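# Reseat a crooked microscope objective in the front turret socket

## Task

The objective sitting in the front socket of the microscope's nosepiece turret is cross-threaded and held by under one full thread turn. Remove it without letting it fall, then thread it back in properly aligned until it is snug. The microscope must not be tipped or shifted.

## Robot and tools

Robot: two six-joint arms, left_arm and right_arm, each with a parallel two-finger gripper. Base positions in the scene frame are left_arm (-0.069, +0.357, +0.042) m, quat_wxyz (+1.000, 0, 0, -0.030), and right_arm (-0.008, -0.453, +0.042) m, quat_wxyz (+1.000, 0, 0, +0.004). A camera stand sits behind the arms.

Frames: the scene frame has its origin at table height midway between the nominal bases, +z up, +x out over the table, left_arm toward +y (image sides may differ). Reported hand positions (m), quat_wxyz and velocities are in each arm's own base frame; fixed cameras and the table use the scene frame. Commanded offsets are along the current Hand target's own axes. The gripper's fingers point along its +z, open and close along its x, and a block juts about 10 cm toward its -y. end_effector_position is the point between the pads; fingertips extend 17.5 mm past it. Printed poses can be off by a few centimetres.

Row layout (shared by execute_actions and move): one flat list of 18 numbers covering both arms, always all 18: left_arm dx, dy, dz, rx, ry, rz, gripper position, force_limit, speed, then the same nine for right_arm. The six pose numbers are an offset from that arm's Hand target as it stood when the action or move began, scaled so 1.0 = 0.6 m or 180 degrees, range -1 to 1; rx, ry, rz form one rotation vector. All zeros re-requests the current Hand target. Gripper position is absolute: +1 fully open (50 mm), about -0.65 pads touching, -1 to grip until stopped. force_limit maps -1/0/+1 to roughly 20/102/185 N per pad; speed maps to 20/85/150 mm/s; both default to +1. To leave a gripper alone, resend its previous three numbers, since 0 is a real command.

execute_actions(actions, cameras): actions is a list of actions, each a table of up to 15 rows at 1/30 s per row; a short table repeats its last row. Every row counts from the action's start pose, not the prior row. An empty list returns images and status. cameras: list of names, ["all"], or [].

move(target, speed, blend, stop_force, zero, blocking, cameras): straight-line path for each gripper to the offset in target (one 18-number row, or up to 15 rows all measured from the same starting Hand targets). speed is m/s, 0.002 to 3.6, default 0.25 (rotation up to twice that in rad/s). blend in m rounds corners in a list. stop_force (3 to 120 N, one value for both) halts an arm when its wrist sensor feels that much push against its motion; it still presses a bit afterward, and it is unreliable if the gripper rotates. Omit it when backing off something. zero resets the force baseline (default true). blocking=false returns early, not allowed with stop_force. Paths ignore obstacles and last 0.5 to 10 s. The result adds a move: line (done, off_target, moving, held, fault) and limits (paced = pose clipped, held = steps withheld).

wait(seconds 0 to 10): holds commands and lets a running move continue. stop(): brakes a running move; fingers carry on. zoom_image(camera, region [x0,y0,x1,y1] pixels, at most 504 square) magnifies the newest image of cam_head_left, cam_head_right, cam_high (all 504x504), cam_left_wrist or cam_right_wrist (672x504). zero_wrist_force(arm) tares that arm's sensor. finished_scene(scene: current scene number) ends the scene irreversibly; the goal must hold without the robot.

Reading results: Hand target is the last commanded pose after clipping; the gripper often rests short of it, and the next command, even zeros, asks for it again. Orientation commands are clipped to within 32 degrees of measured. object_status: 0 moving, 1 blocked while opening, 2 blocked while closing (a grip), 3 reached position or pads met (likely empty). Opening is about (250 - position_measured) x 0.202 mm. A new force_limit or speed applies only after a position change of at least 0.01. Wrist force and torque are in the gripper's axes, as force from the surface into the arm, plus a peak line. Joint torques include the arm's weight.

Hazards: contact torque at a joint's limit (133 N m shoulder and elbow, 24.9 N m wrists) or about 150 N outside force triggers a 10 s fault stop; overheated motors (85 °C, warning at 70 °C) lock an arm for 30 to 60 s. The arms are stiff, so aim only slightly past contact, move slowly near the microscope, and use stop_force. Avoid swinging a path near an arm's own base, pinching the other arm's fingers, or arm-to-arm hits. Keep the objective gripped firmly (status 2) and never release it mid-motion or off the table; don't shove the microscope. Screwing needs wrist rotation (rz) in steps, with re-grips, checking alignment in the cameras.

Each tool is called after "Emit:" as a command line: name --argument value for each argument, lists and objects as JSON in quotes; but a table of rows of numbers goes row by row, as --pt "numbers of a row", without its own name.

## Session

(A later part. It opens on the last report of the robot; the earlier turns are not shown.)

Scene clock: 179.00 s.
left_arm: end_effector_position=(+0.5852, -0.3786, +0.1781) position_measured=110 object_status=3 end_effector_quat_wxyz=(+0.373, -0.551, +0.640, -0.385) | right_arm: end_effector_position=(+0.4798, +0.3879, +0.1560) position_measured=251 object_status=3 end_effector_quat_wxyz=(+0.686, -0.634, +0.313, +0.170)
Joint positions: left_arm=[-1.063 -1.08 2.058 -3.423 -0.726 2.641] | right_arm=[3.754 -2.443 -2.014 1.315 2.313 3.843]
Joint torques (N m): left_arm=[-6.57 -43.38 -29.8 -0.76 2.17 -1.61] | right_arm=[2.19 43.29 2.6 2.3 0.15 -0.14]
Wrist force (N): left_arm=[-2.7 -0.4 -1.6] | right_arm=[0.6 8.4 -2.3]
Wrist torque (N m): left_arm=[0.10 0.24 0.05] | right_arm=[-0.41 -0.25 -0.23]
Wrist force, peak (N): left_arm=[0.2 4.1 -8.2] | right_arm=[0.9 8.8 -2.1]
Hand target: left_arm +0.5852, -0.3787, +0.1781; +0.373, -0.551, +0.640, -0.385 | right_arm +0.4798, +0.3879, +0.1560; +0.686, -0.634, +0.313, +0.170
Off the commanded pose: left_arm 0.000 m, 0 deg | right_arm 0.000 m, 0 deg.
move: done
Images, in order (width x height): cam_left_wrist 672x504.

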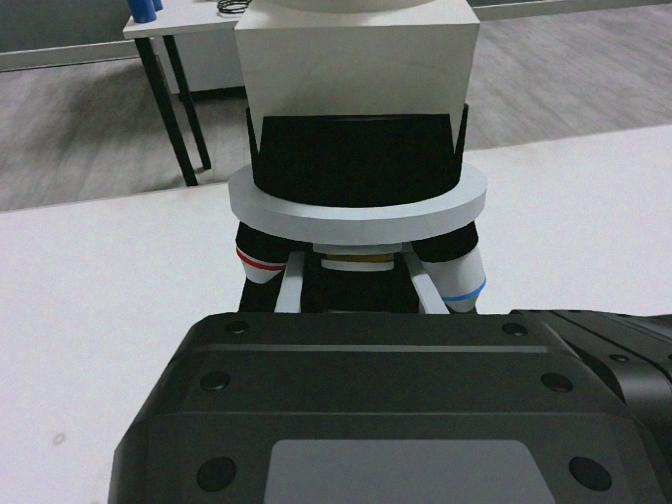

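Emit:
move --pt "-0.00009 0.00005 -0.00072 0 0.3113 -0.0835 0.29 -0.6 -1 0 0 0 0 0 0 -1 -1 1" --pt "-0.00009 0.00005 -0.00072 0 0.3113 -0.0835 -1 -0.6 -1 0 0 0 0 0 0 -1 -1 1" --speed '[0.25,0.1]'

Emit:
move --pt "-0.0001 0.00018 0.00086 0 -0.0322 0.0086 -1 -0.6 -1 0 0 0 0 0 0 -1 -1 1" --pt "-0.00035 0.0001 0.00099 0 -0.1556 0.0417 -1 -0.6 -1 0 0 0 0 0 0 -1 -1 1" --pt "-0.00051 -0.00004 0.00098 0 -0.2844 0.0763 -1 -0.6 -1 0 0 0 0 0 0 -1 -1 1" --pt "0.00012 -0.00016 0.00051 0 -0.3113 0.0835 -1 -0.6 -1 0 0 0 0 0 0 -1 -1 1" --speed 0.14 --blend 0.0002

Emit:
move --pt "-0.00027 0.00012 -0.00045 0 0.3113 -0.0835 0.29 -0.6 -1 0 0 0 0 0 0 -1 -1 1" --pt "-0.00027 0.00012 -0.00045 0 0.3113 -0.0835 -1 -0.6 -1 0 0 0 0 0 0 -1 -1 1" --speed '[0.25,0.1]'

Emit:
move --pt "-0.0001 0.00018 0.00086 0 -0.0322 0.0086 -1 -0.6 -1 0 0 0 0 0 0 -1 -1 1" --pt "-0.00035 0.0001 0.00099 0 -0.1556 0.0417 -1 -0.6 -1 0 0 0 0 0 0 -1 -1 1" --pt "-0.00051 -0.00004 0.00098 0 -0.2844 0.0763 -1 -0.6 -1 0 0 0 0 0 0 -1 -1 1" --pt "0.00012 -0.00016 0.00051 0 -0.3113 0.0835 -1 -0.6 -1 0 0 0 0 0 0 -1 -1 1" --speed 0.14 --blend 0.0002 --cameras '["cam_left_wrist"]'

Emit:
zoom_image --camera "cam_left_wrist" --region '[290, 230, 420, 310]'

Scene clock: 183.70 s.
left_arm: end_effector_position=(+0.5848, -0.3786, +0.1782) position_measured=132 object_status=2 end_effector_quat_wxyz=(-0.022, -0.382, +0.665, -0.642) | right_arm: end_effector_position=(+0.4798, +0.3879, +0.1560) position_measured=251 object_status=3 end_effector_quat_wxyz=(+0.686, -0.634, +0.313, +0.170)
Joint positions: left_arm=[-0.594 -0.844 1.969 -4.067 -2.052 2.679] | right_arm=[3.754 -2.443 -2.014 1.315 2.313 3.843]
Joint torques (N m): left_arm=[6.6 -33.29 -27.33 -4.43 -2.78 -1.83] | right_arm=[7.61 39.27 12.3 0.07 0.32 -0.14]
Wrist force (N): left_arm=[-0.7 -0.2 -1.8] | right_arm=[1.5 8.2 -1.9]
Wrist torque (N m): left_arm=[0.08 0.14 0.01] | right_arm=[-0.39 -0.27 -0.23]
Wrist force, peak (N): left_arm=[-3.0 0.0 -1.8] | right_arm=[1.0 8.8 -2.1]
Hand target: left_arm +0.5848, -0.3786, +0.1782; -0.022, -0.382, +0.665, -0.642 | right_arm +0.4798, +0.3879, +0.1560; +0.686, -0.634, +0.313, +0.170
Off the commanded pose: left_arm 0.000 m, 0 deg | right_arm 0.000 m, 0 deg.
move: done

Scene clock: 188.07 s.
left_arm: end_effector_position=(+0.5849, -0.3789, +0.1783) position_measured=132 object_status=2 end_effector_quat_wxyz=(+0.373, -0.551, +0.640, -0.385) | right_arm: end_effector_position=(+0.4798, +0.3879, +0.1560) position_measured=251 object_status=3 end_effector_quat_wxyz=(+0.686, -0.634, +0.313, +0.170)
Joint positions: left_arm=[-1.063 -1.08 2.058 -3.423 -0.726 2.641] | right_arm=[3.754 -2.443 -2.014 1.315 2.313 3.843]
Joint torques (N m): left_arm=[-4.85 -44.4 -30.6 -1.38 5.55 -1.62] | right_arm=[-0.32 45.95 12.31 2.96 0.16 0.01]
Wrist force (N): left_arm=[1.0 4.0 -4.8] | right_arm=[3.1 4.1 0.9]
Wrist torque (N m): left_arm=[0.05 0.33 0.01] | right_arm=[-0.47 -0.25 -0.21]
Wrist force, peak (N): left_arm=[-0.5 10.3 4.2] | right_arm=[5.8 9.5 2.0]
Hand target: left_arm +0.5849, -0.3788, +0.1783; +0.373, -0.551, +0.640, -0.385 | right_arm +0.4798, +0.3879, +0.1560; +0.686, -0.634, +0.313, +0.170
Off the commanded pose: left_arm 0.000 m, 0 deg | right_arm 0.000 m, 0 deg.
move: done

Scene clock: 191.40 s.
left_arm: end_effector_position=(+0.5846, -0.3787, +0.1784) position_measured=132 object_status=2 end_effector_quat_wxyz=(-0.022, -0.382, +0.665, -0.642) | right_arm: end_effector_position=(+0.4798, +0.3879, +0.1560) position_measured=251 object_status=3 end_effector_quat_wxyz=(+0.686, -0.634, +0.313, +0.170)
Joint positions: left_arm=[-0.594 -0.844 1.969 -4.067 -2.051 2.679] | right_arm=[3.754 -2.443 -2.014 1.315 2.313 3.843]
Joint torques (N m): left_arm=[7.2 -33.57 -26.87 -4.58 -2.86 -1.58] | right_arm=[-9.16 39.48 6.77 0.55 0.23 -0.12]
Wrist force (N): left_arm=[-0.6 0.1 -1.7] | right_arm=[3.4 6.6 -0.6]
Wrist torque (N m): left_arm=[0.15 0.12 -0.04] | right_arm=[-0.47 -0.25 -0.20]
Wrist force, peak (N): left_arm=[1.2 4.4 -4.4] | right_arm=[2.3 7.2 -1.3]
Hand target: left_arm +0.5846, -0.3787, +0.1784; -0.022, -0.382, +0.665, -0.642 | right_arm +0.4798, +0.3879, +0.1560; +0.686, -0.634, +0.313, +0.170
Off the commanded pose: left_arm 0.000 m, 0 deg | right_arm 0.000 m, 0 deg.
move: done

Scene clock: 195.77 s.
left_arm: end_effector_position=(+0.5848, -0.3790, +0.1784) position_measured=132 object_status=2 end_effector_quat_wxyz=(+0.373, -0.551, +0.640, -0.385) | right_arm: end_effector_position=(+0.4798, +0.3879, +0.1560) position_measured=251 object_status=3 end_effector_quat_wxyz=(+0.686, -0.634, +0.313, +0.170)
Joint positions: left_arm=[-1.064 -1.081 2.058 -3.422 -0.725 2.64] | right_arm=[3.754 -2.443 -2.014 1.315 2.313 3.843]
Joint torques (N m): left_arm=[-5.01 -46.5 -31.42 -1.65 6 -1.65] | right_arm=[-6.97 48.7 -0.05 3.82 0.14 -0.16]
Wrist force (N): left_arm=[2.5 4.3 -0.1] | right_arm=[2.0 3.3 1.7]
Wrist torque (N m): left_arm=[0.04 0.33 0.02] | right_arm=[-0.52 -0.28 -0.23]
Wrist force, peak (N): left_arm=[0.2 11.2 6.6] | right_arm=[4.8 8.3 1.9]
Hand target: left_arm +0.5848, -0.3789, +0.1784; +0.373, -0.551, +0.640, -0.385 | right_arm +0.4798, +0.3879, +0.1560; +0.686, -0.634, +0.313, +0.170
Off the commanded pose: left_arm 0.000 m, 0 deg | right_arm 0.000 m, 0 deg.
move: done
Images, in order (width x height): cam_left_wrist 672x504.

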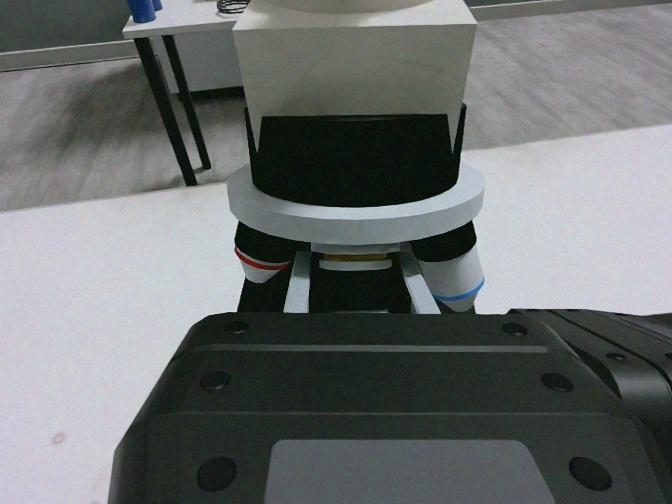

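Scaled by 3.877.

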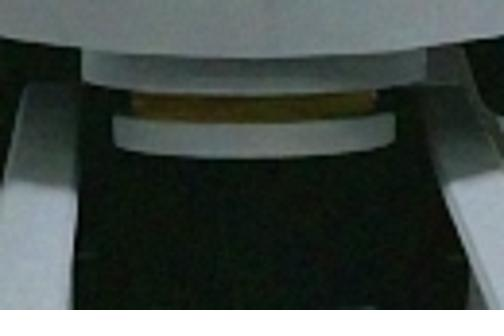

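Emit:
move --pt "-0.00048 0.00003 -0.00031 0 0.3113 -0.0835 0.29 -0.6 -1 0 0 0 0 0 0 -1 -1 1" --pt "-0.00048 0.00003 -0.00031 0 0.3113 -0.0835 -1 -0.6 -1 0 0 0 0 0 0 -1 -1 1" --speed '[0.25,0.1]'

Emit:
move --pt "-0.0001 0.00018 0.00088 0 -0.0322 0.0086 -1 -0.6 -1 0 0 0 0 0 0 -1 -1 1" --pt "-0.00035 0.00013 0.00113 0 -0.1556 0.0417 -1 -0.6 -1 0 0 0 0 0 0 -1 -1 1" --pt "-0.00051 0.00003 0.00125 0 -0.2844 0.0763 -1 -0.6 -1 0 0 0 0 0 0 -1 -1 1" --pt "0.00011 -0.00009 0.0008 0 -0.3113 0.0835 -1 -0.6 -1 0 0 0 0 0 0 -1 -1 1" --speed 0.14 --blend 0.0002

Emit:
move --pt "-0.00073 -0.00001 -0.00047 0 0.3113 -0.0835 0.29 -0.6 -1 0 0 0 0 0 0 -1 -1 1" --pt "-0.00073 -0.00001 -0.00047 0 0.3113 -0.0835 -1 -0.6 -1 0 0 0 0 0 0 -1 -1 1" --speed '[0.25,0.1]'

Emit:
move --pt "-0.0001 0.00018 0.00088 0 -0.0322 0.0086 -1 -0.6 -1 0 0 0 0 0 0 -1 -1 1" --pt "-0.00035 0.00013 0.00113 0 -0.1556 0.0417 -1 -0.6 -1 0 0 0 0 0 0 -1 -1 1" --pt "-0.00051 0.00003 0.00125 0 -0.2844 0.0763 -1 -0.6 -1 0 0 0 0 0 0 -1 -1 1" --pt "0.00011 -0.00009 0.0008 0 -0.3113 0.0835 -1 -0.6 -1 0 0 0 0 0 0 -1 -1 1" --speed 0.14 --blend 0.0002 --cameras '["cam_left_wrist", "cam_right_wrist"]'

Emit:
zoom_image --camera "cam_left_wrist" --region '[290, 230, 420, 310]'

Emit:
zoom_image --camera "cam_right_wrist" --region '[310, 130, 450, 290]'

Scene clock: 200.97 s.
left_arm: end_effector_position=(+0.5846, -0.3786, +0.1785) position_measured=132 object_status=2 end_effector_quat_wxyz=(-0.022, -0.382, +0.665, -0.642) | right_arm: end_effector_position=(+0.4798, +0.3879, +0.1560) position_measured=251 object_status=3 end_effector_quat_wxyz=(+0.686, -0.634, +0.313, +0.170)
Joint positions: left_arm=[-0.594 -0.844 1.969 -4.067 -2.051 2.679] | right_arm=[3.754 -2.443 -2.014 1.315 2.313 3.843]
Joint torques (N m): left_arm=[7.15 -32.88 -27.18 -4.58 -2.61 -1.49] | right_arm=[-5.28 48.7 13.41 1.98 0.25 -0.27]
Wrist force (N): left_arm=[-0.2 -0.2 -1.6] | right_arm=[3.2 4.0 0.1]
Wrist torque (N m): left_arm=[0.12 0.13 -0.02] | right_arm=[-0.46 -0.25 -0.21]
Wrist force, peak (N): left_arm=[2.5 4.6 -0.4] | right_arm=[3.5 4.2 0.2]
Hand target: left_arm +0.5846, -0.3786, +0.1785; -0.022, -0.382, +0.665, -0.642 | right_arm +0.4798, +0.3879, +0.1560; +0.686, -0.634, +0.313, +0.170
Off the commanded pose: left_arm 0.000 m, 0 deg | right_arm 0.000 m, 0 deg.
move: done

Scene clock: 205.33 s.
left_arm: end_effector_position=(+0.5848, -0.3791, +0.1785) position_measured=132 object_status=2 end_effector_quat_wxyz=(+0.373, -0.551, +0.640, -0.385) | right_arm: end_effector_position=(+0.4798, +0.3879, +0.1560) position_measured=251 object_status=3 end_effector_quat_wxyz=(+0.686, -0.634, +0.313, +0.170)
Joint positions: left_arm=[-1.064 -1.08 2.057 -3.422 -0.725 2.64] | right_arm=[3.754 -2.443 -2.014 1.315 2.313 3.843]
Joint torques (N m): left_arm=[-6.76 -46.19 -31.88 -1.69 4.99 -1.92] | right_arm=[-3.42 47.61 11.43 0.32 -0.57 -0.27]
Wrist force (N): left_arm=[-0.2 3.9 0.2] | right_arm=[1.3 -0.8 -0.4]
Wrist torque (N m): left_arm=[0.07 0.27 0.08] | right_arm=[-0.49 -0.27 -0.26]
Wrist force, peak (N): left_arm=[-1.3 9.9 3.2] | right_arm=[-0.4 6.8 1.0]
Hand target: left_arm +0.5848, -0.3791, +0.1785; +0.373, -0.551, +0.640, -0.385 | right_arm +0.4798, +0.3879, +0.1560; +0.686, -0.634, +0.313, +0.170
Off the commanded pose: left_arm 0.000 m, 0 deg | right_arm 0.000 m, 0 deg.
move: done

Scene clock: 208.67 s.
left_arm: end_effector_position=(+0.5846, -0.3786, +0.1786) position_measured=132 object_status=2 end_effector_quat_wxyz=(-0.022, -0.382, +0.665, -0.642) | right_arm: end_effector_position=(+0.4798, +0.3879, +0.1560) position_measured=251 object_status=3 end_effector_quat_wxyz=(+0.686, -0.634, +0.313, +0.170)
Joint positions: left_arm=[-0.594 -0.845 1.969 -4.066 -2.051 2.679] | right_arm=[3.754 -2.443 -2.014 1.315 2.313 3.843]
Joint torques (N m): left_arm=[6.53 -35.47 -25.26 -5.06 -3.43 -1.79] | right_arm=[-1.14 46.71 7.14 -0.47 -1.24 -0.28]
Wrist force (N): left_arm=[-4.0 0.0 -1.2] | right_arm=[1.2 0.4 -0.5]
Wrist torque (N m): left_arm=[0.09 0.17 -0.03] | right_arm=[-0.50 -0.28 -0.26]
Wrist force, peak (N): left_arm=[-0.5 4.2 0.0] | right_arm=[1.9 0.7 -0.5]
Hand target: left_arm +0.5846, -0.3786, +0.1786; -0.022, -0.382, +0.665, -0.642 | right_arm +0.4798, +0.3879, +0.1560; +0.686, -0.634, +0.313, +0.170
Off the commanded pose: left_arm 0.000 m, 0 deg | right_arm 0.000 m, 0 deg.
move: done

Scene clock: 213.03 s.
left_arm: end_effector_position=(+0.5848, -0.3791, +0.1786) position_measured=132 object_status=2 end_effector_quat_wxyz=(+0.373, -0.551, +0.640, -0.385) | right_arm: end_effector_position=(+0.4798, +0.3879, +0.1560) position_measured=251 object_status=3 end_effector_quat_wxyz=(+0.686, -0.634, +0.313, +0.170)
Joint positions: left_arm=[-1.064 -1.081 2.057 -3.421 -0.725 2.64] | right_arm=[3.754 -2.443 -2.014 1.315 2.313 3.843]
Joint torques (N m): left_arm=[-7.43 -45.5 -33.07 -1.87 4.76 -1.53] | right_arm=[-0.37 46.91 2.55 0.44 -2.15 -0.22]
Wrist force (N): left_arm=[-2.8 6.0 -4.1] | right_arm=[1.5 -0.9 -0.6]
Wrist torque (N m): left_arm=[0.07 0.25 -0.02] | right_arm=[-0.51 -0.28 -0.26]
Wrist force, peak (N): left_arm=[-4.0 11.6 0.8] | right_arm=[2.0 3.8 -3.0]
Hand target: left_arm +0.5848, -0.3791, +0.1786; +0.373, -0.551, +0.640, -0.385 | right_arm +0.4798, +0.3879, +0.1560; +0.686, -0.634, +0.313, +0.170
Off the commanded pose: left_arm 0.000 m, 0 deg | right_arm 0.000 m, 0 deg.
move: done
Images, in order (width x height): cam_left_wrist 672x504, cam_right_wrist 672x504.

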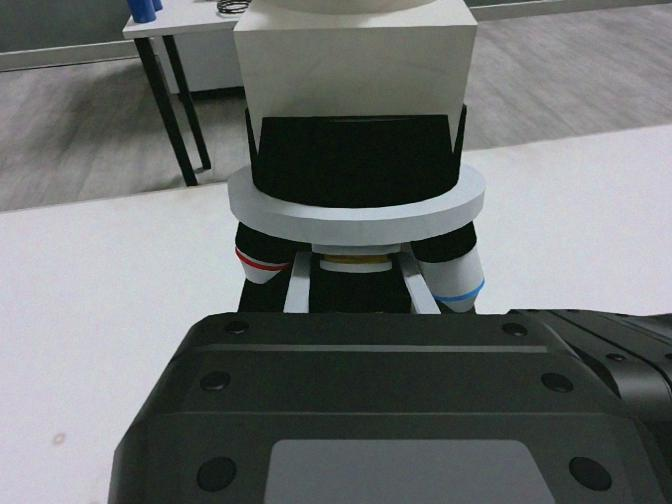

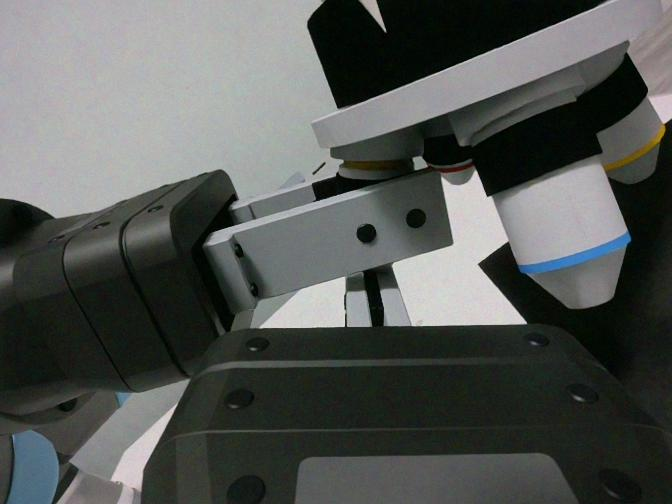

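Scaled by 3.877.

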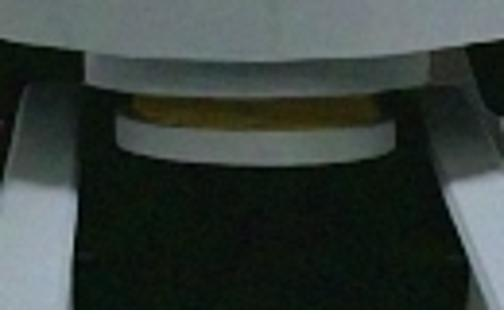

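Scaled by 3.150.

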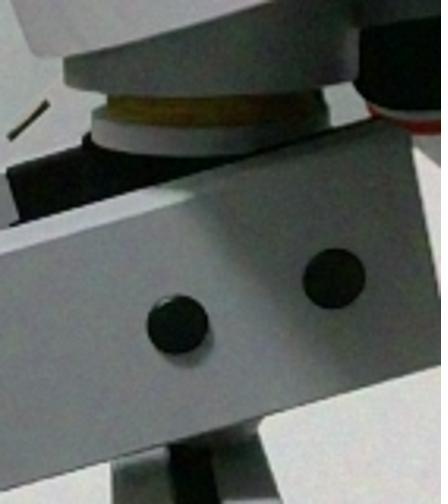

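Emit:
move --pt "0 0 0 0 0 0 -1 -0.6 -1 0 -0.01 0 0 0 0 -1 -1 1" --speed 0.008 --stop_force 4

Emit:
move --pt "-0.00073 0.00006 -0.00049 0 0.3113 -0.0835 0.29 -0.6 -1 0 0 0 0 0 0 -1 -1 1" --pt "-0.00073 0.00006 -0.00049 0 0.3113 -0.0835 -1 -0.6 -1 0 0 0 0 0 0 -1 -1 1" --speed '[0.25,0.1]' --cameras '["cam_left_wrist"]'

Emit:
zoom_image --camera "cam_left_wrist" --region '[290, 230, 420, 310]'

Emit:
move --pt "-0.0001 0.00018 0.00088 0 -0.0322 0.0086 -1 -0.6 -1 0 0 0 0 0 0 -1 -1 1" --pt "-0.00035 0.00013 0.00113 0 -0.1556 0.0417 -1 -0.6 -1 0 0 0 0 0 0 -1 -1 1" --pt "-0.00051 0.00003 0.00125 0 -0.2844 0.0763 -1 -0.6 -1 0 0 0 0 0 0 -1 -1 1" --pt "0.00011 -0.00009 0.0008 0 -0.3113 0.0835 -1 -0.6 -1 0 0 0 0 0 0 -1 -1 1" --speed 0.14 --blend 0.0002 --cameras '["cam_left_wrist"]'

Emit:
zoom_image --camera "cam_left_wrist" --region '[290, 230, 420, 310]'

Scene clock: 215.20 s.
left_arm: end_effector_position=(+0.5848, -0.3791, +0.1786) position_measured=132 object_status=2 end_effector_quat_wxyz=(+0.373, -0.551, +0.640, -0.385) | right_arm: end_effector_position=(+0.4799, +0.3879, +0.1561) position_measured=251 object_status=3 end_effector_quat_wxyz=(+0.686, -0.634, +0.313, +0.170)
Joint positions: left_arm=[-1.064 -1.081 2.057 -3.421 -0.725 2.64] | right_arm=[3.754 -2.443 -2.014 1.315 2.313 3.843]
Joint torques (N m): left_arm=[-7.56 -46.5 -26.98 -2.01 1.7 -1.41] | right_arm=[7.73 36.85 -0.06 4.34 -3.29 -0.3]
Wrist force (N): left_arm=[-2.7 5.5 -1.7] | right_arm=[0.8 3.8 -0.4]
Wrist torque (N m): left_arm=[0.04 0.25 -0.05] | right_arm=[-0.44 -0.29 -0.26]
Wrist force, peak (N): left_arm=[-3.4 6.4 -3.8] | right_arm=[0.8 7.2 -1.4]
Hand target: left_arm +0.5848, -0.3791, +0.1786; +0.373, -0.551, +0.640, -0.385 | right_arm +0.4799, +0.3879, +0.1561; +0.686, -0.634, +0.313, +0.170 (not the last commanded pose)
Off the commanded pose: left_arm 0.000 m, 0 deg | right_arm 0.006 m, 0 deg.
move: contact (right_arm)

Scene clock: 218.53 s.
left_arm: end_effector_position=(+0.5846, -0.3786, +0.1787) position_measured=132 object_status=2 end_effector_quat_wxyz=(-0.022, -0.382, +0.665, -0.641) | right_arm: end_effector_position=(+0.4799, +0.3879, +0.1561) position_measured=251 object_status=3 end_effector_quat_wxyz=(+0.686, -0.634, +0.313, +0.170)
Joint positions: left_arm=[-0.594 -0.845 1.969 -4.066 -2.051 2.679] | right_arm=[3.754 -2.443 -2.014 1.315 2.313 3.843]
Joint torques (N m): left_arm=[0.48 -35.59 -26.92 -5.45 -5.2 -1.32] | right_arm=[7.38 50.32 15.18 2.63 0.02 -0.17]
Wrist force (N): left_arm=[-9.2 -0.1 -0.2] | right_arm=[-1.2 5.8 -3.5]
Wrist torque (N m): left_arm=[0.12 0.02 -0.01] | right_arm=[-0.39 -0.29 -0.28]
Wrist force, peak (N): left_arm=[-9.7 -0.2 -0.1] | right_arm=[-0.7 6.2 -3.2]
Hand target: left_arm +0.5846, -0.3786, +0.1788; -0.022, -0.382, +0.665, -0.642 | right_arm +0.4799, +0.3879, +0.1561; +0.686, -0.634, +0.313, +0.170
Off the commanded pose: left_arm 0.000 m, 0 deg | right_arm 0.000 m, 0 deg.
move: done
Images, in order (width x height): cam_left_wrist 672x504.

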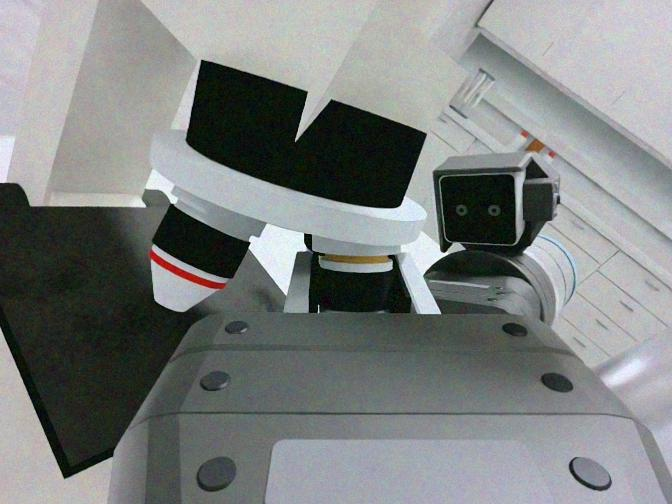

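Scaled by 3.877.

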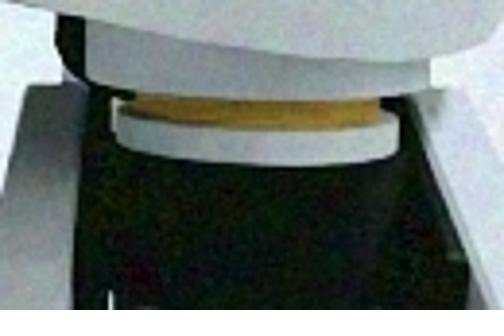

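Scene clock: 222.90 s.
left_arm: end_effector_position=(+0.5848, -0.3791, +0.1787) position_measured=132 object_status=2 end_effector_quat_wxyz=(+0.373, -0.551, +0.640, -0.385) | right_arm: end_effector_position=(+0.4799, +0.3879, +0.1561) position_measured=251 object_status=3 end_effector_quat_wxyz=(+0.686, -0.634, +0.313, +0.170)
Joint positions: left_arm=[-1.064 -1.081 2.057 -3.421 -0.725 2.64] | right_arm=[3.754 -2.443 -2.014 1.315 2.313 3.843]
Joint torques (N m): left_arm=[-7.2 -45.76 -34.4 -1.12 4.5 -1.67] | right_arm=[-0.37 39.11 13.26 0.51 1.03 -0.12]
Wrist force (N): left_arm=[-2.8 5.4 -3.9] | right_arm=[3.7 4.1 0.4]
Wrist torque (N m): left_arm=[0.05 0.36 -0.06] | right_arm=[-0.45 -0.25 -0.23]
Wrist force, peak (N): left_arm=[-3.9 11.2 5.9] | right_arm=[5.1 9.5 -1.1]
Hand target: left_arm +0.5848, -0.3791, +0.1787; +0.373, -0.551, +0.640, -0.385 | right_arm +0.4799, +0.3879, +0.1561; +0.686, -0.634, +0.313, +0.170
Off the commanded pose: left_arm 0.000 m, 0 deg | right_arm 0.000 m, 0 deg.
move: done
Images, in order (width x height): cam_left_wrist 672x504.

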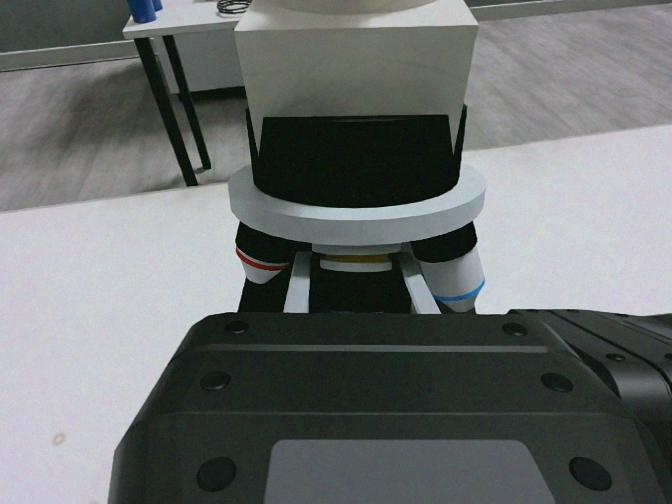

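Scaled by 3.877.

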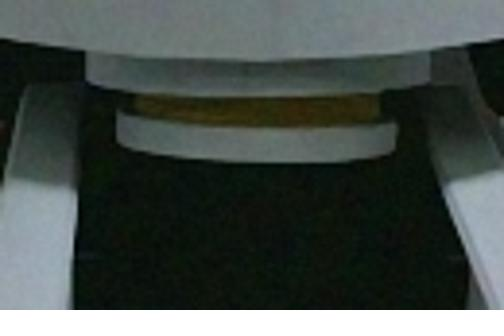

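Emit:
move --pt "0 0.00113 -0.0003 0 0 0 -1 -0.6 -1 0 0.002 0 0 0 0 -1 -1 1" --speed 0.02 --cameras '["cam_left_wrist", "cam_right_wrist"]'

Emit:
zoom_image --camera "cam_left_wrist" --region '[290, 230, 420, 310]'

Emit:
zoom_image --camera "cam_right_wrist" --region '[325, 130, 425, 190]'

Scene clock: 224.13 s.
left_arm: end_effector_position=(+0.5844, -0.3790, +0.1783) position_measured=132 object_status=2 end_effector_quat_wxyz=(+0.373, -0.551, +0.640, -0.385) | right_arm: end_effector_position=(+0.4792, +0.3880, +0.1552) position_measured=251 object_status=3 end_effector_quat_wxyz=(+0.686, -0.634, +0.313, +0.170)
Joint positions: left_arm=[-1.065 -1.081 2.059 -3.422 -0.724 2.639] | right_arm=[3.755 -2.445 -2.015 1.318 2.312 3.843]
Joint torques (N m): left_arm=[-10.77 -27.57 -0.94 -4.82 3.09 -1.54] | right_arm=[9.84 35.32 -0.53 4.18 -2.76 -0.46]
Wrist force (N): left_arm=[-4.7 -2.5 1.2] | right_arm=[1.4 -1.0 -0.4]
Wrist torque (N m): left_arm=[0.08 0.28 0.02] | right_arm=[-0.51 -0.28 -0.26]
Wrist force, peak (N): left_arm=[-5.4 8.3 -2.5] | right_arm=[3.9 4.0 0.4]
Hand target: left_arm +0.5844, -0.3790, +0.1782; +0.373, -0.551, +0.640, -0.385 | right_arm +0.4791, +0.3881, +0.1552; +0.686, -0.634, +0.313, +0.170
Off the commanded pose: left_arm 0.000 m, 0 deg | right_arm 0.000 m, 0 deg.
move: done
Images, in order (width x height): cam_left_wrist 672x504, cam_right_wrist 672x504.

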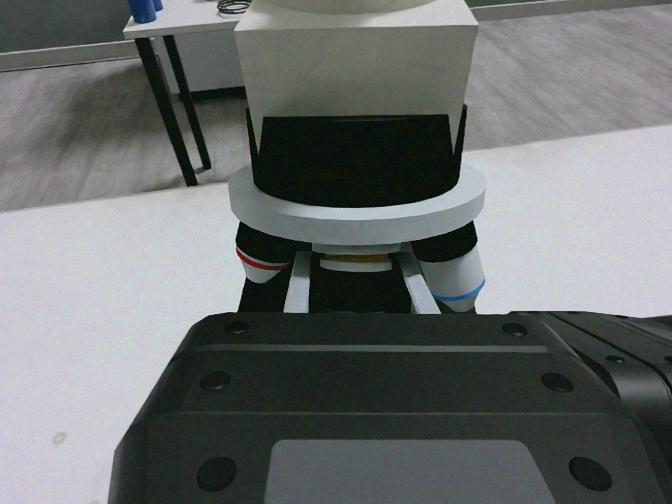

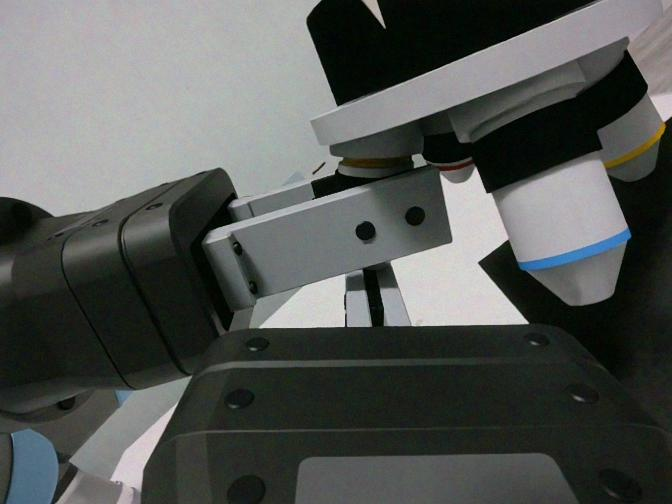

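Scaled by 3.877.

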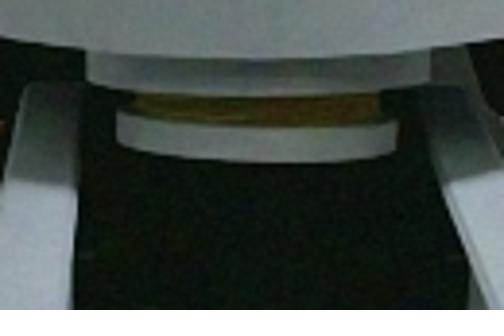

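Scaled by 5.040.

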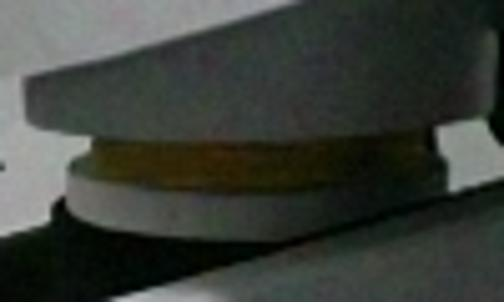

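Emit:
move --pt "0 0 0 0 0 0 0.29 -0.6 -1 0 0 0 0 0 0 -1 -1 1" --pt "-0.00055 0.00587 -0.00195 0 0.3113 -0.0835 0.29 -0.6 -1 0 0 0 0 0 0 -1 -1 1" --pt "-0.00055 0.00587 -0.00195 0 0.3113 -0.0835 -1 -0.6 -1 0 0 0 0 0 0 -1 -1 1" --speed '[0.1,0.25,0.1]'

Emit:
move --pt "-0.0001 0.00021 0.00086 0 -0.0322 0.0086 -1 -0.6 -1 0 0 0 0 0 0 -1 -1 1" --pt "-0.00035 0.00019 0.00104 0 -0.1556 0.0417 -1 -0.6 -1 0 0 0 0 0 0 -1 -1 1" --pt "-0.00051 0.00016 0.00117 0 -0.2844 0.0763 -1 -0.6 -1 0 0 0 0 0 0 -1 -1 1" --pt "0.00011 0.00002 0.00071 0 -0.3113 0.0835 -1 -0.6 -1 0 0 0 0 0 0 -1 -1 1" --speed 0.14 --blend 0.0002 --cameras '["cam_left_wrist", "cam_right_wrist"]'

Emit:
zoom_image --camera "cam_left_wrist" --region '[290, 210, 420, 290]'

Emit:
zoom_image --camera "cam_right_wrist" --region '[325, 130, 425, 190]'

Scene clock: 230.03 s.
left_arm: end_effector_position=(+0.5819, -0.3782, +0.1755) position_measured=133 object_status=2 end_effector_quat_wxyz=(-0.022, -0.382, +0.665, -0.642) | right_arm: end_effector_position=(+0.4791, +0.3881, +0.1552) position_measured=251 object_status=3 end_effector_quat_wxyz=(+0.686, -0.634, +0.313, +0.170)
Joint positions: left_arm=[-0.597 -0.841 1.977 -4.078 -2.049 2.678] | right_arm=[3.755 -2.445 -2.015 1.318 2.312 3.843]
Joint torques (N m): left_arm=[5.79 -31.89 -25.6 -4.8 -3.33 -1.5] | right_arm=[2.89 48.46 10.76 4.04 -2.55 -0.58]
Wrist force (N): left_arm=[-2.5 -1.3 -1.0] | right_arm=[0.7 0.8 -1.3]
Wrist torque (N m): left_arm=[0.13 0.15 0.02] | right_arm=[-0.48 -0.30 -0.26]
Wrist force, peak (N): left_arm=[-4.8 -2.8 1.6] | right_arm=[1.5 -1.1 -0.7]
Hand target: left_arm +0.5819, -0.3782, +0.1755; -0.022, -0.382, +0.665, -0.642 | right_arm +0.4791, +0.3881, +0.1552; +0.686, -0.634, +0.313, +0.170
Off the commanded pose: left_arm 0.000 m, 0 deg | right_arm 0.000 m, 0 deg.
move: done

Scene clock: 234.40 s.
left_arm: end_effector_position=(+0.5820, -0.3786, +0.1755) position_measured=133 object_status=2 end_effector_quat_wxyz=(+0.373, -0.551, +0.640, -0.385) | right_arm: end_effector_position=(+0.4791, +0.3881, +0.1552) position_measured=251 object_status=3 end_effector_quat_wxyz=(+0.686, -0.634, +0.313, +0.170)
Joint positions: left_arm=[-1.068 -1.078 2.066 -3.429 -0.722 2.636] | right_arm=[3.755 -2.445 -2.015 1.318 2.312 3.843]
Joint torques (N m): left_arm=[-5.81 -44.64 -32.03 -1.37 5.23 -1.98] | right_arm=[-6.67 48.88 11.58 3.02 -1.05 -0.62]
Wrist force (N): left_arm=[0.1 3.4 -3.2] | right_arm=[1.4 -0.8 -0.5]
Wrist torque (N m): left_arm=[0.06 0.33 0.09] | right_arm=[-0.49 -0.28 -0.26]
Wrist force, peak (N): left_arm=[-0.3 7.8 -1.6] | right_arm=[4.5 5.4 0.4]
Hand target: left_arm +0.5820, -0.3786, +0.1755; +0.373, -0.551, +0.640, -0.385 | right_arm +0.4791, +0.3881, +0.1552; +0.686, -0.634, +0.313, +0.170
Off the commanded pose: left_arm 0.000 m, 0 deg | right_arm 0.000 m, 0 deg.
move: done
Images, in order (width x height): cam_left_wrist 672x504, cam_right_wrist 672x504.

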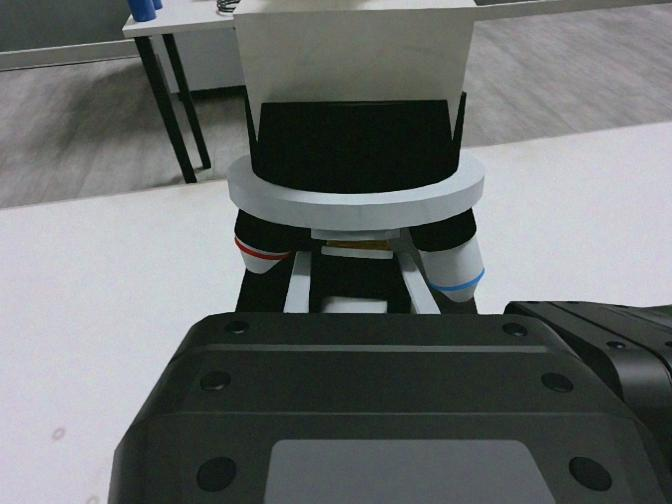

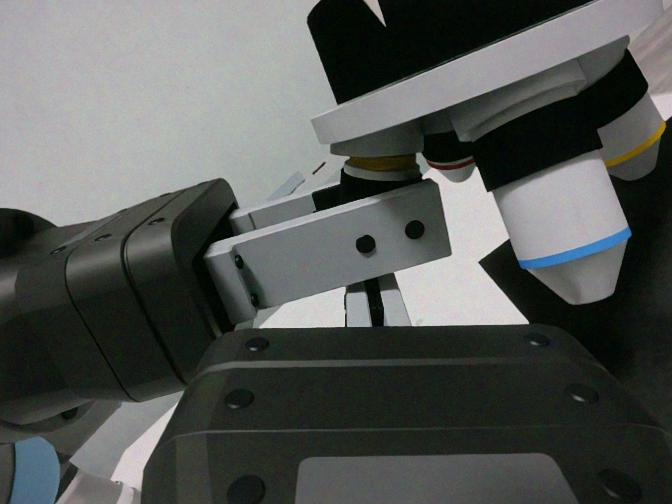

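Scaled by 3.877.

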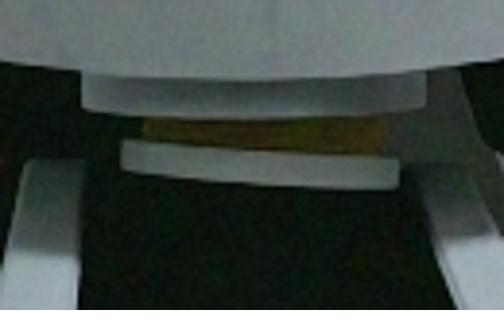

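Scaled by 5.040.

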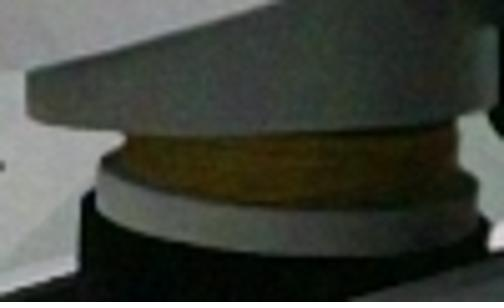

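Emit:
move --pt "0 0.0029 -0.0008 0 0 0 -1 -0.6 -1 0 0.006 0 0 0 0 -1 -1 1" --speed 0.04 --cameras '["cam_left_wrist", "cam_right_wrist"]'

Emit:
zoom_image --camera "cam_left_wrist" --region '[290, 210, 420, 290]'

Emit:
zoom_image --camera "cam_right_wrist" --region '[325, 110, 445, 190]'

Emit:
zoom_image --camera "cam_right_wrist" --region '[320, 150, 460, 290]'

Scene clock: 238.07 s.
left_arm: end_effector_position=(+0.5809, -0.3784, +0.1742) position_measured=133 object_status=2 end_effector_quat_wxyz=(+0.373, -0.551, +0.640, -0.385) | right_arm: end_effector_position=(+0.4769, +0.3885, +0.1525) position_measured=251 object_status=3 end_effector_quat_wxyz=(+0.686, -0.634, +0.313, +0.170)
Joint positions: left_arm=[-1.07 -1.077 2.069 -3.432 -0.72 2.634] | right_arm=[3.759 -2.45 -2.019 1.327 2.308 3.843]
Joint torques (N m): left_arm=[-8.69 -26.08 -3.74 -5.09 3.98 -1.68] | right_arm=[8.98 35.62 -1.37 4.09 -2.64 -1.19]
Wrist force (N): left_arm=[-2.8 0.2 -1.4] | right_arm=[1.5 -1.1 -0.5]
Wrist torque (N m): left_arm=[0.07 0.28 0.06] | right_arm=[-0.52 -0.29 -0.26]
Wrist force, peak (N): left_arm=[0.2 3.8 -3.6] | right_arm=[1.6 -1.1 -0.6]
Hand target: left_arm +0.5809, -0.3784, +0.1741; +0.373, -0.551, +0.640, -0.385 | right_arm +0.4769, +0.3886, +0.1524; +0.686, -0.634, +0.313, +0.170
Off the commanded pose: left_arm 0.000 m, 0 deg | right_arm 0.000 m, 0 deg.
move: done
Images, in order (width x height): cam_left_wrist 672x504, cam_right_wrist 672x504.

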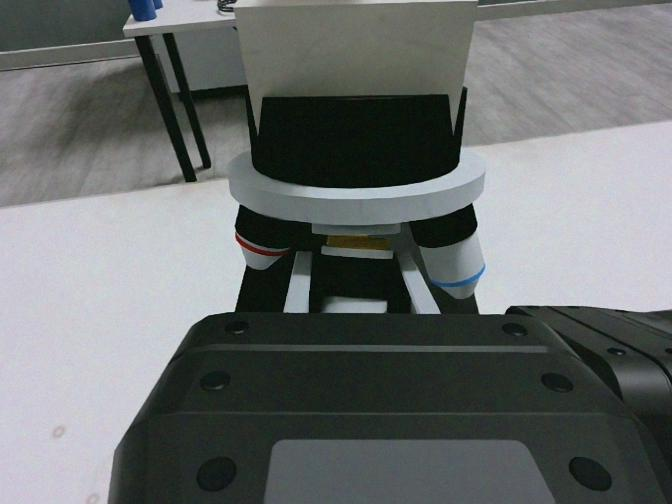

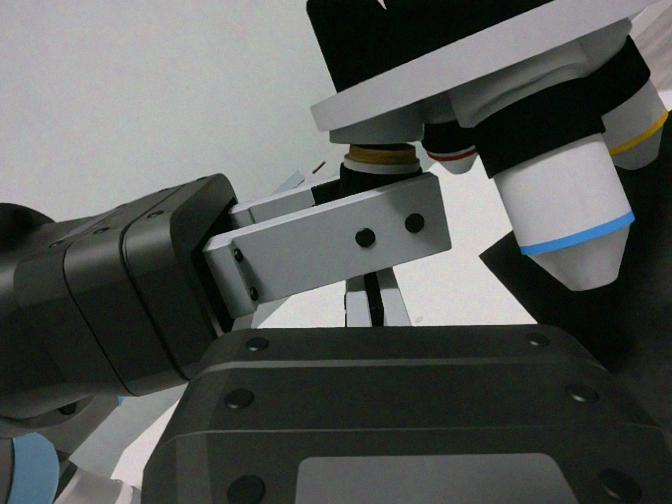

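Scaled by 3.877.

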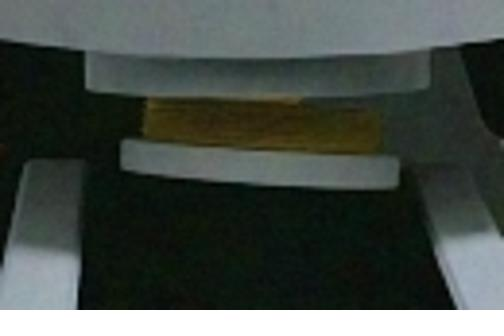

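Scaled by 4.200.

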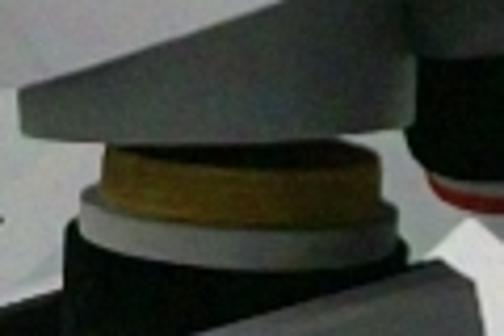

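Scaled by 3.600.

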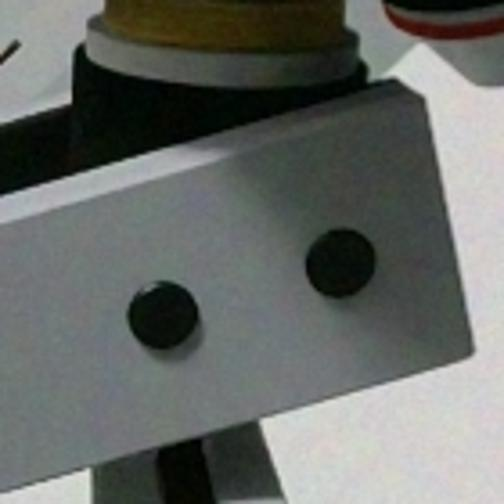

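Emit:
move --pt "0.00115 -0.00027 -0.001 0.0156 -0.0046 -0.0172 -1 -0.6 -1 0 0 0 0 0 0 -1 -1 1" --speed 0.05 --cameras '["cam_left_wrist", "cam_right_wrist"]'

Emit:
zoom_image --camera "cam_left_wrist" --region '[290, 210, 420, 290]'

Emit:
zoom_image --camera "cam_right_wrist" --region '[325, 110, 445, 190]'

Scene clock: 240.03 s.
left_arm: end_effector_position=(+0.5803, -0.3791, +0.1745) position_measured=133 object_status=2 end_effector_quat_wxyz=(-0.380, +0.562, -0.612, +0.406) | right_arm: end_effector_position=(+0.4769, +0.3886, +0.1524) position_measured=251 object_status=3 end_effector_quat_wxyz=(+0.686, -0.634, +0.313, +0.170)
Joint positions: left_arm=[-1.085 -1.043 2.068 -3.509 -0.672 2.608] | right_arm=[3.759 -2.45 -2.019 1.328 2.308 3.843]
Joint torques (N m): left_arm=[-8.88 -28.16 -29.17 -4.76 3.93 -1.71] | right_arm=[9.92 35.49 -1.09 4.16 -2.69 -0.96]
Wrist force (N): left_arm=[-2.8 0.4 -1.8] | right_arm=[1.4 -0.9 -0.5]
Wrist torque (N m): left_arm=[0.11 0.26 0.05] | right_arm=[-0.50 -0.27 -0.26]
Wrist force, peak (N): left_arm=[-3.1 0.5 -1.6] | right_arm=[1.4 -1.2 -0.4]
Hand target: left_arm +0.5803, -0.3791, +0.1745; -0.380, +0.562, -0.612, +0.406 | right_arm +0.4769, +0.3886, +0.1524; +0.686, -0.634, +0.313, +0.170
Off the commanded pose: left_arm 0.000 m, 0 deg | right_arm 0.000 m, 0 deg.
move: done
Images, in order (width x height): cam_left_wrist 672x504, cam_right_wrist 672x504.

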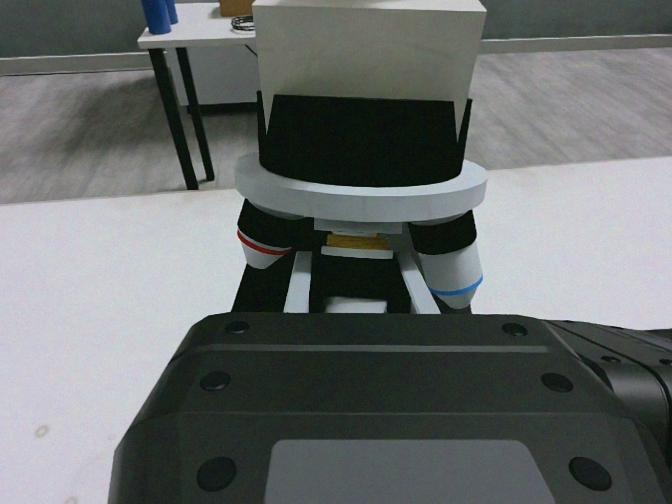

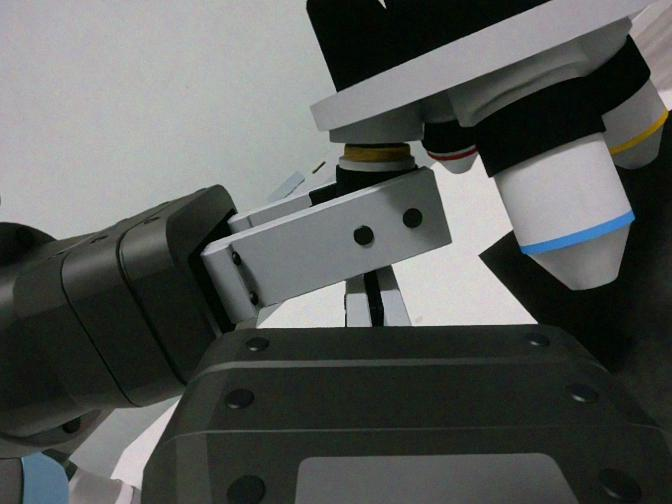

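Scaled by 3.877.

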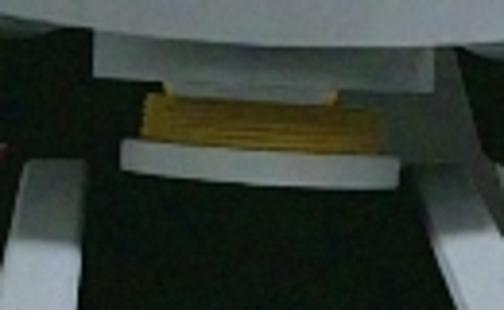

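Scaled by 4.200.

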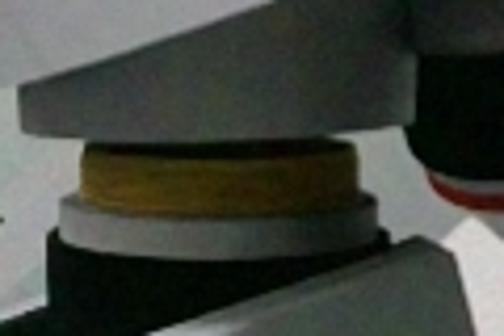

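Emit:
move --pt "-0.00017 -0.00009 -0.00032 0 0 0 -1 -0.6 -1 0 0 0 0 0 0 -1 -1 1" --speed 0.03

Emit:
move --pt "0.00033 -0.00556 0.00178 0 0 0 -1 -0.6 -1 0 0 0 0 0 0 -1 -1 1" --speed 0.01 --stop_force 5

Emit:
move --pt "0 0 0 0 0 0 -1 -0.6 -1 0 -0.016 0 0 0 0 -1 -1 1" --speed 0.01 --stop_force 4 --cameras '["cam_left_wrist", "cam_right_wrist"]'

Emit:
zoom_image --camera "cam_left_wrist" --region '[290, 210, 420, 290]'

Emit:
zoom_image --camera "cam_right_wrist" --region '[325, 130, 445, 210]'

Scene clock: 241.87 s.
left_arm: end_effector_position=(+0.5802, -0.3790, +0.1746) position_measured=133 object_status=2 end_effector_quat_wxyz=(-0.380, +0.562, -0.612, +0.406) | right_arm: end_effector_position=(+0.4769, +0.3886, +0.1524) position_measured=251 object_status=3 end_effector_quat_wxyz=(+0.686, -0.634, +0.313, +0.170)
Joint positions: left_arm=[-1.085 -1.043 2.068 -3.509 -0.672 2.607] | right_arm=[3.759 -2.45 -2.019 1.328 2.308 3.843]
Joint torques (N m): left_arm=[-7.86 -43.12 -2.03 -2.03 3.92 -1.58] | right_arm=[9.75 35.86 -1.72 4.07 -2.58 -0.41]
Wrist force (N): left_arm=[-2.9 0.5 -1.2] | right_arm=[1.2 -0.8 -0.4]
Wrist torque (N m): left_arm=[0.13 0.29 0.05] | right_arm=[-0.48 -0.25 -0.26]
Wrist force, peak (N): left_arm=[-2.9 0.5 -1.8] | right_arm=[1.6 -0.9 -0.6]
Hand target: left_arm +0.5802, -0.3789, +0.1746; -0.380, +0.562, -0.612, +0.406 | right_arm +0.4769, +0.3886, +0.1524; +0.686, -0.634, +0.313, +0.170
Off the commanded pose: left_arm 0.000 m, 0 deg | right_arm 0.000 m, 0 deg.
move: done

Scene clock: 243.50 s.
left_arm: end_effector_position=(+0.5817, -0.3792, +0.1764) position_measured=133 object_status=2 end_effector_quat_wxyz=(-0.380, +0.562, -0.612, +0.406) | right_arm: end_effector_position=(+0.4769, +0.3886, +0.1524) position_measured=251 object_status=3 end_effector_quat_wxyz=(+0.686, -0.634, +0.313, +0.170)
Joint positions: left_arm=[-1.082 -1.045 2.064 -3.504 -0.674 2.61] | right_arm=[3.759 -2.45 -2.019 1.328 2.308 3.843]
Joint torques (N m): left_arm=[-7.75 -32.04 -5.32 -5.63 4.22 -1.71] | right_arm=[10.19 36.02 -0.97 4.13 -2.65 0.05]
Wrist force (N): left_arm=[-4.3 6.3 -2.5] | right_arm=[1.4 -0.8 -0.5]
Wrist torque (N m): left_arm=[0.10 0.25 -0.03] | right_arm=[-0.49 -0.28 -0.26]
Wrist force, peak (N): left_arm=[-4.4 9.8 -3.7] | right_arm=[1.5 -1.1 -0.4]
Hand target: left_arm +0.5817, -0.3792, +0.1764; -0.380, +0.562, -0.612, +0.406 (not the last commanded pose) | right_arm +0.4769, +0.3886, +0.1524; +0.686, -0.634, +0.313, +0.170
Off the commanded pose: left_arm 0.001 m, 0 deg | right_arm 0.000 m, 0 deg.
move: contact (left_arm)

Scene clock: 245.23 s.
left_arm: end_effector_position=(+0.5817, -0.3792, +0.1764) position_measured=133 object_status=2 end_effector_quat_wxyz=(-0.380, +0.562, -0.612, +0.406) | right_arm: end_effector_position=(+0.4798, +0.3879, +0.1560) position_measured=251 object_status=3 end_effector_quat_wxyz=(+0.686, -0.634, +0.313, +0.170)
Joint positions: left_arm=[-1.082 -1.045 2.064 -3.504 -0.674 2.61] | right_arm=[3.754 -2.443 -2.014 1.315 2.313 3.843]
Joint torques (N m): left_arm=[-8.13 -31.36 -6.95 -4.2 1.42 -1.52] | right_arm=[8.48 37.81 1.5 4.58 -2.49 -0.31]
Wrist force (N): left_arm=[-3.8 5.1 -1.3] | right_arm=[1.9 3.5 -0.5]
Wrist torque (N m): left_arm=[0.07 0.26 -0.02] | right_arm=[-0.47 -0.26 -0.24]
Wrist force, peak (N): left_arm=[-4.4 6.2 -2.7] | right_arm=[1.2 12.1 -2.0]
Hand target: left_arm +0.5817, -0.3792, +0.1764; -0.380, +0.562, -0.612, +0.406 | right_arm +0.4798, +0.3879, +0.1560; +0.686, -0.634, +0.313, +0.170 (not the last commanded pose)
Off the commanded pose: left_arm 0.000 m, 0 deg | right_arm 0.005 m, 0 deg.
move: contact (right_arm)
Images, in order (width x height): cam_left_wrist 672x504, cam_right_wrist 672x504.

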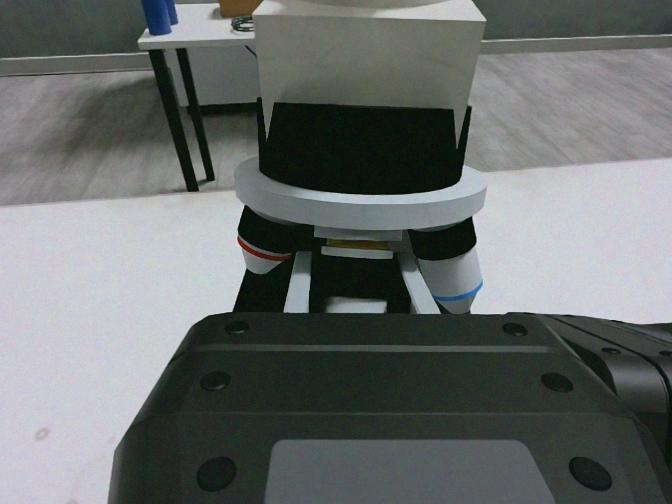

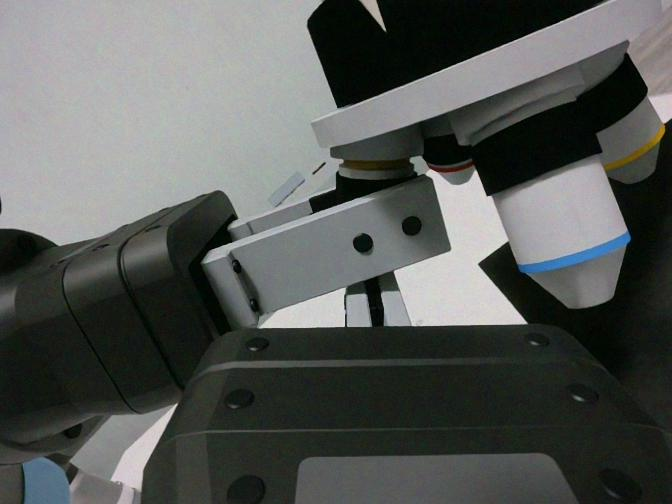

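Scaled by 3.877.

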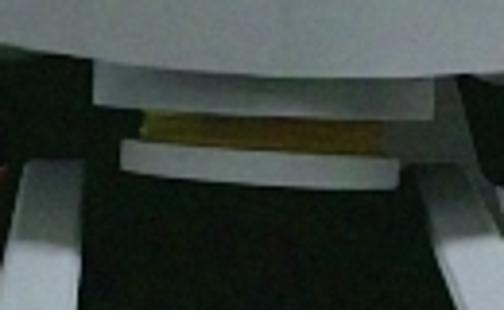

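Scaled by 4.200.

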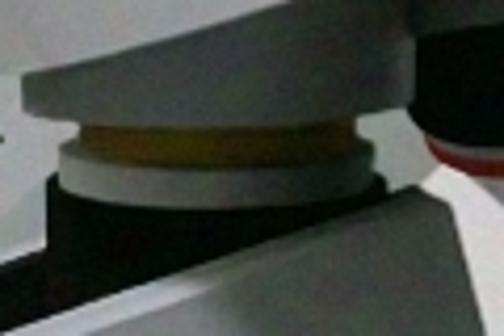

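Emit:
move --pt "0 0 0 0 0 0 0.29 -0.6 -1 0 0 0 0 0 0 -1 -1 1" --pt "-0.0017 0.00105 0.001 -0.0231 0.3139 -0.0752 0.29 -0.6 -1 0 0 0 0 0 0 -1 -1 1" --pt "-0.0017 0.00105 0.001 -0.0231 0.3139 -0.0752 -1 -0.6 -1 0 0 0 0 0 0 -1 -1 1" --speed '[0.1,0.25,0.1]' --cameras '["cam_left_wrist"]'

Emit:
zoom_image --camera "cam_left_wrist" --region '[290, 210, 420, 290]'

Scene clock: 250.33 s.
left_arm: end_effector_position=(+0.5821, -0.3782, +0.1756) position_measured=134 object_status=2 end_effector_quat_wxyz=(-0.022, -0.381, +0.665, -0.642) | right_arm: end_effector_position=(+0.4797, +0.3879, +0.1560) position_measured=251 object_status=3 end_effector_quat_wxyz=(+0.686, -0.634, +0.313, +0.170)
Joint positions: left_arm=[-0.596 -0.84 1.975 -4.078 -2.051 2.679] | right_arm=[3.754 -2.443 -2.014 1.315 2.313 3.843]
Joint torques (N m): left_arm=[3.87 -35.55 -26.46 -5.14 -4.19 -1.55] | right_arm=[-1.21 50.6 10.51 4.14 -0.09 -1.3]
Wrist force (N): left_arm=[-6.3 0.1 -1.0] | right_arm=[0.5 5.2 -2.0]
Wrist torque (N m): left_arm=[0.09 0.11 -0.02] | right_arm=[-0.44 -0.29 -0.25]
Wrist force, peak (N): left_arm=[-4.0 5.6 -1.2] | right_arm=[0.4 5.4 -2.0]
Hand target: left_arm +0.5821, -0.3782, +0.1756; -0.022, -0.381, +0.665, -0.642 | right_arm +0.4798, +0.3879, +0.1560; +0.686, -0.634, +0.313, +0.170
Off the commanded pose: left_arm 0.000 m, 0 deg | right_arm 0.000 m, 0 deg.
move: done
Images, in order (width x height): cam_left_wrist 672x504.

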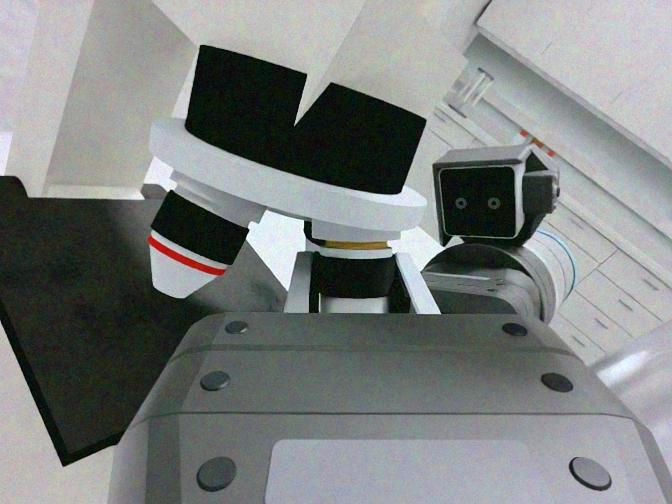

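Scaled by 3.877.

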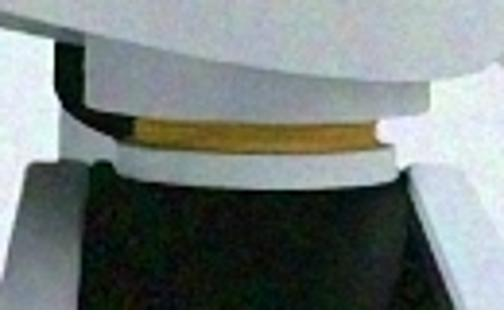

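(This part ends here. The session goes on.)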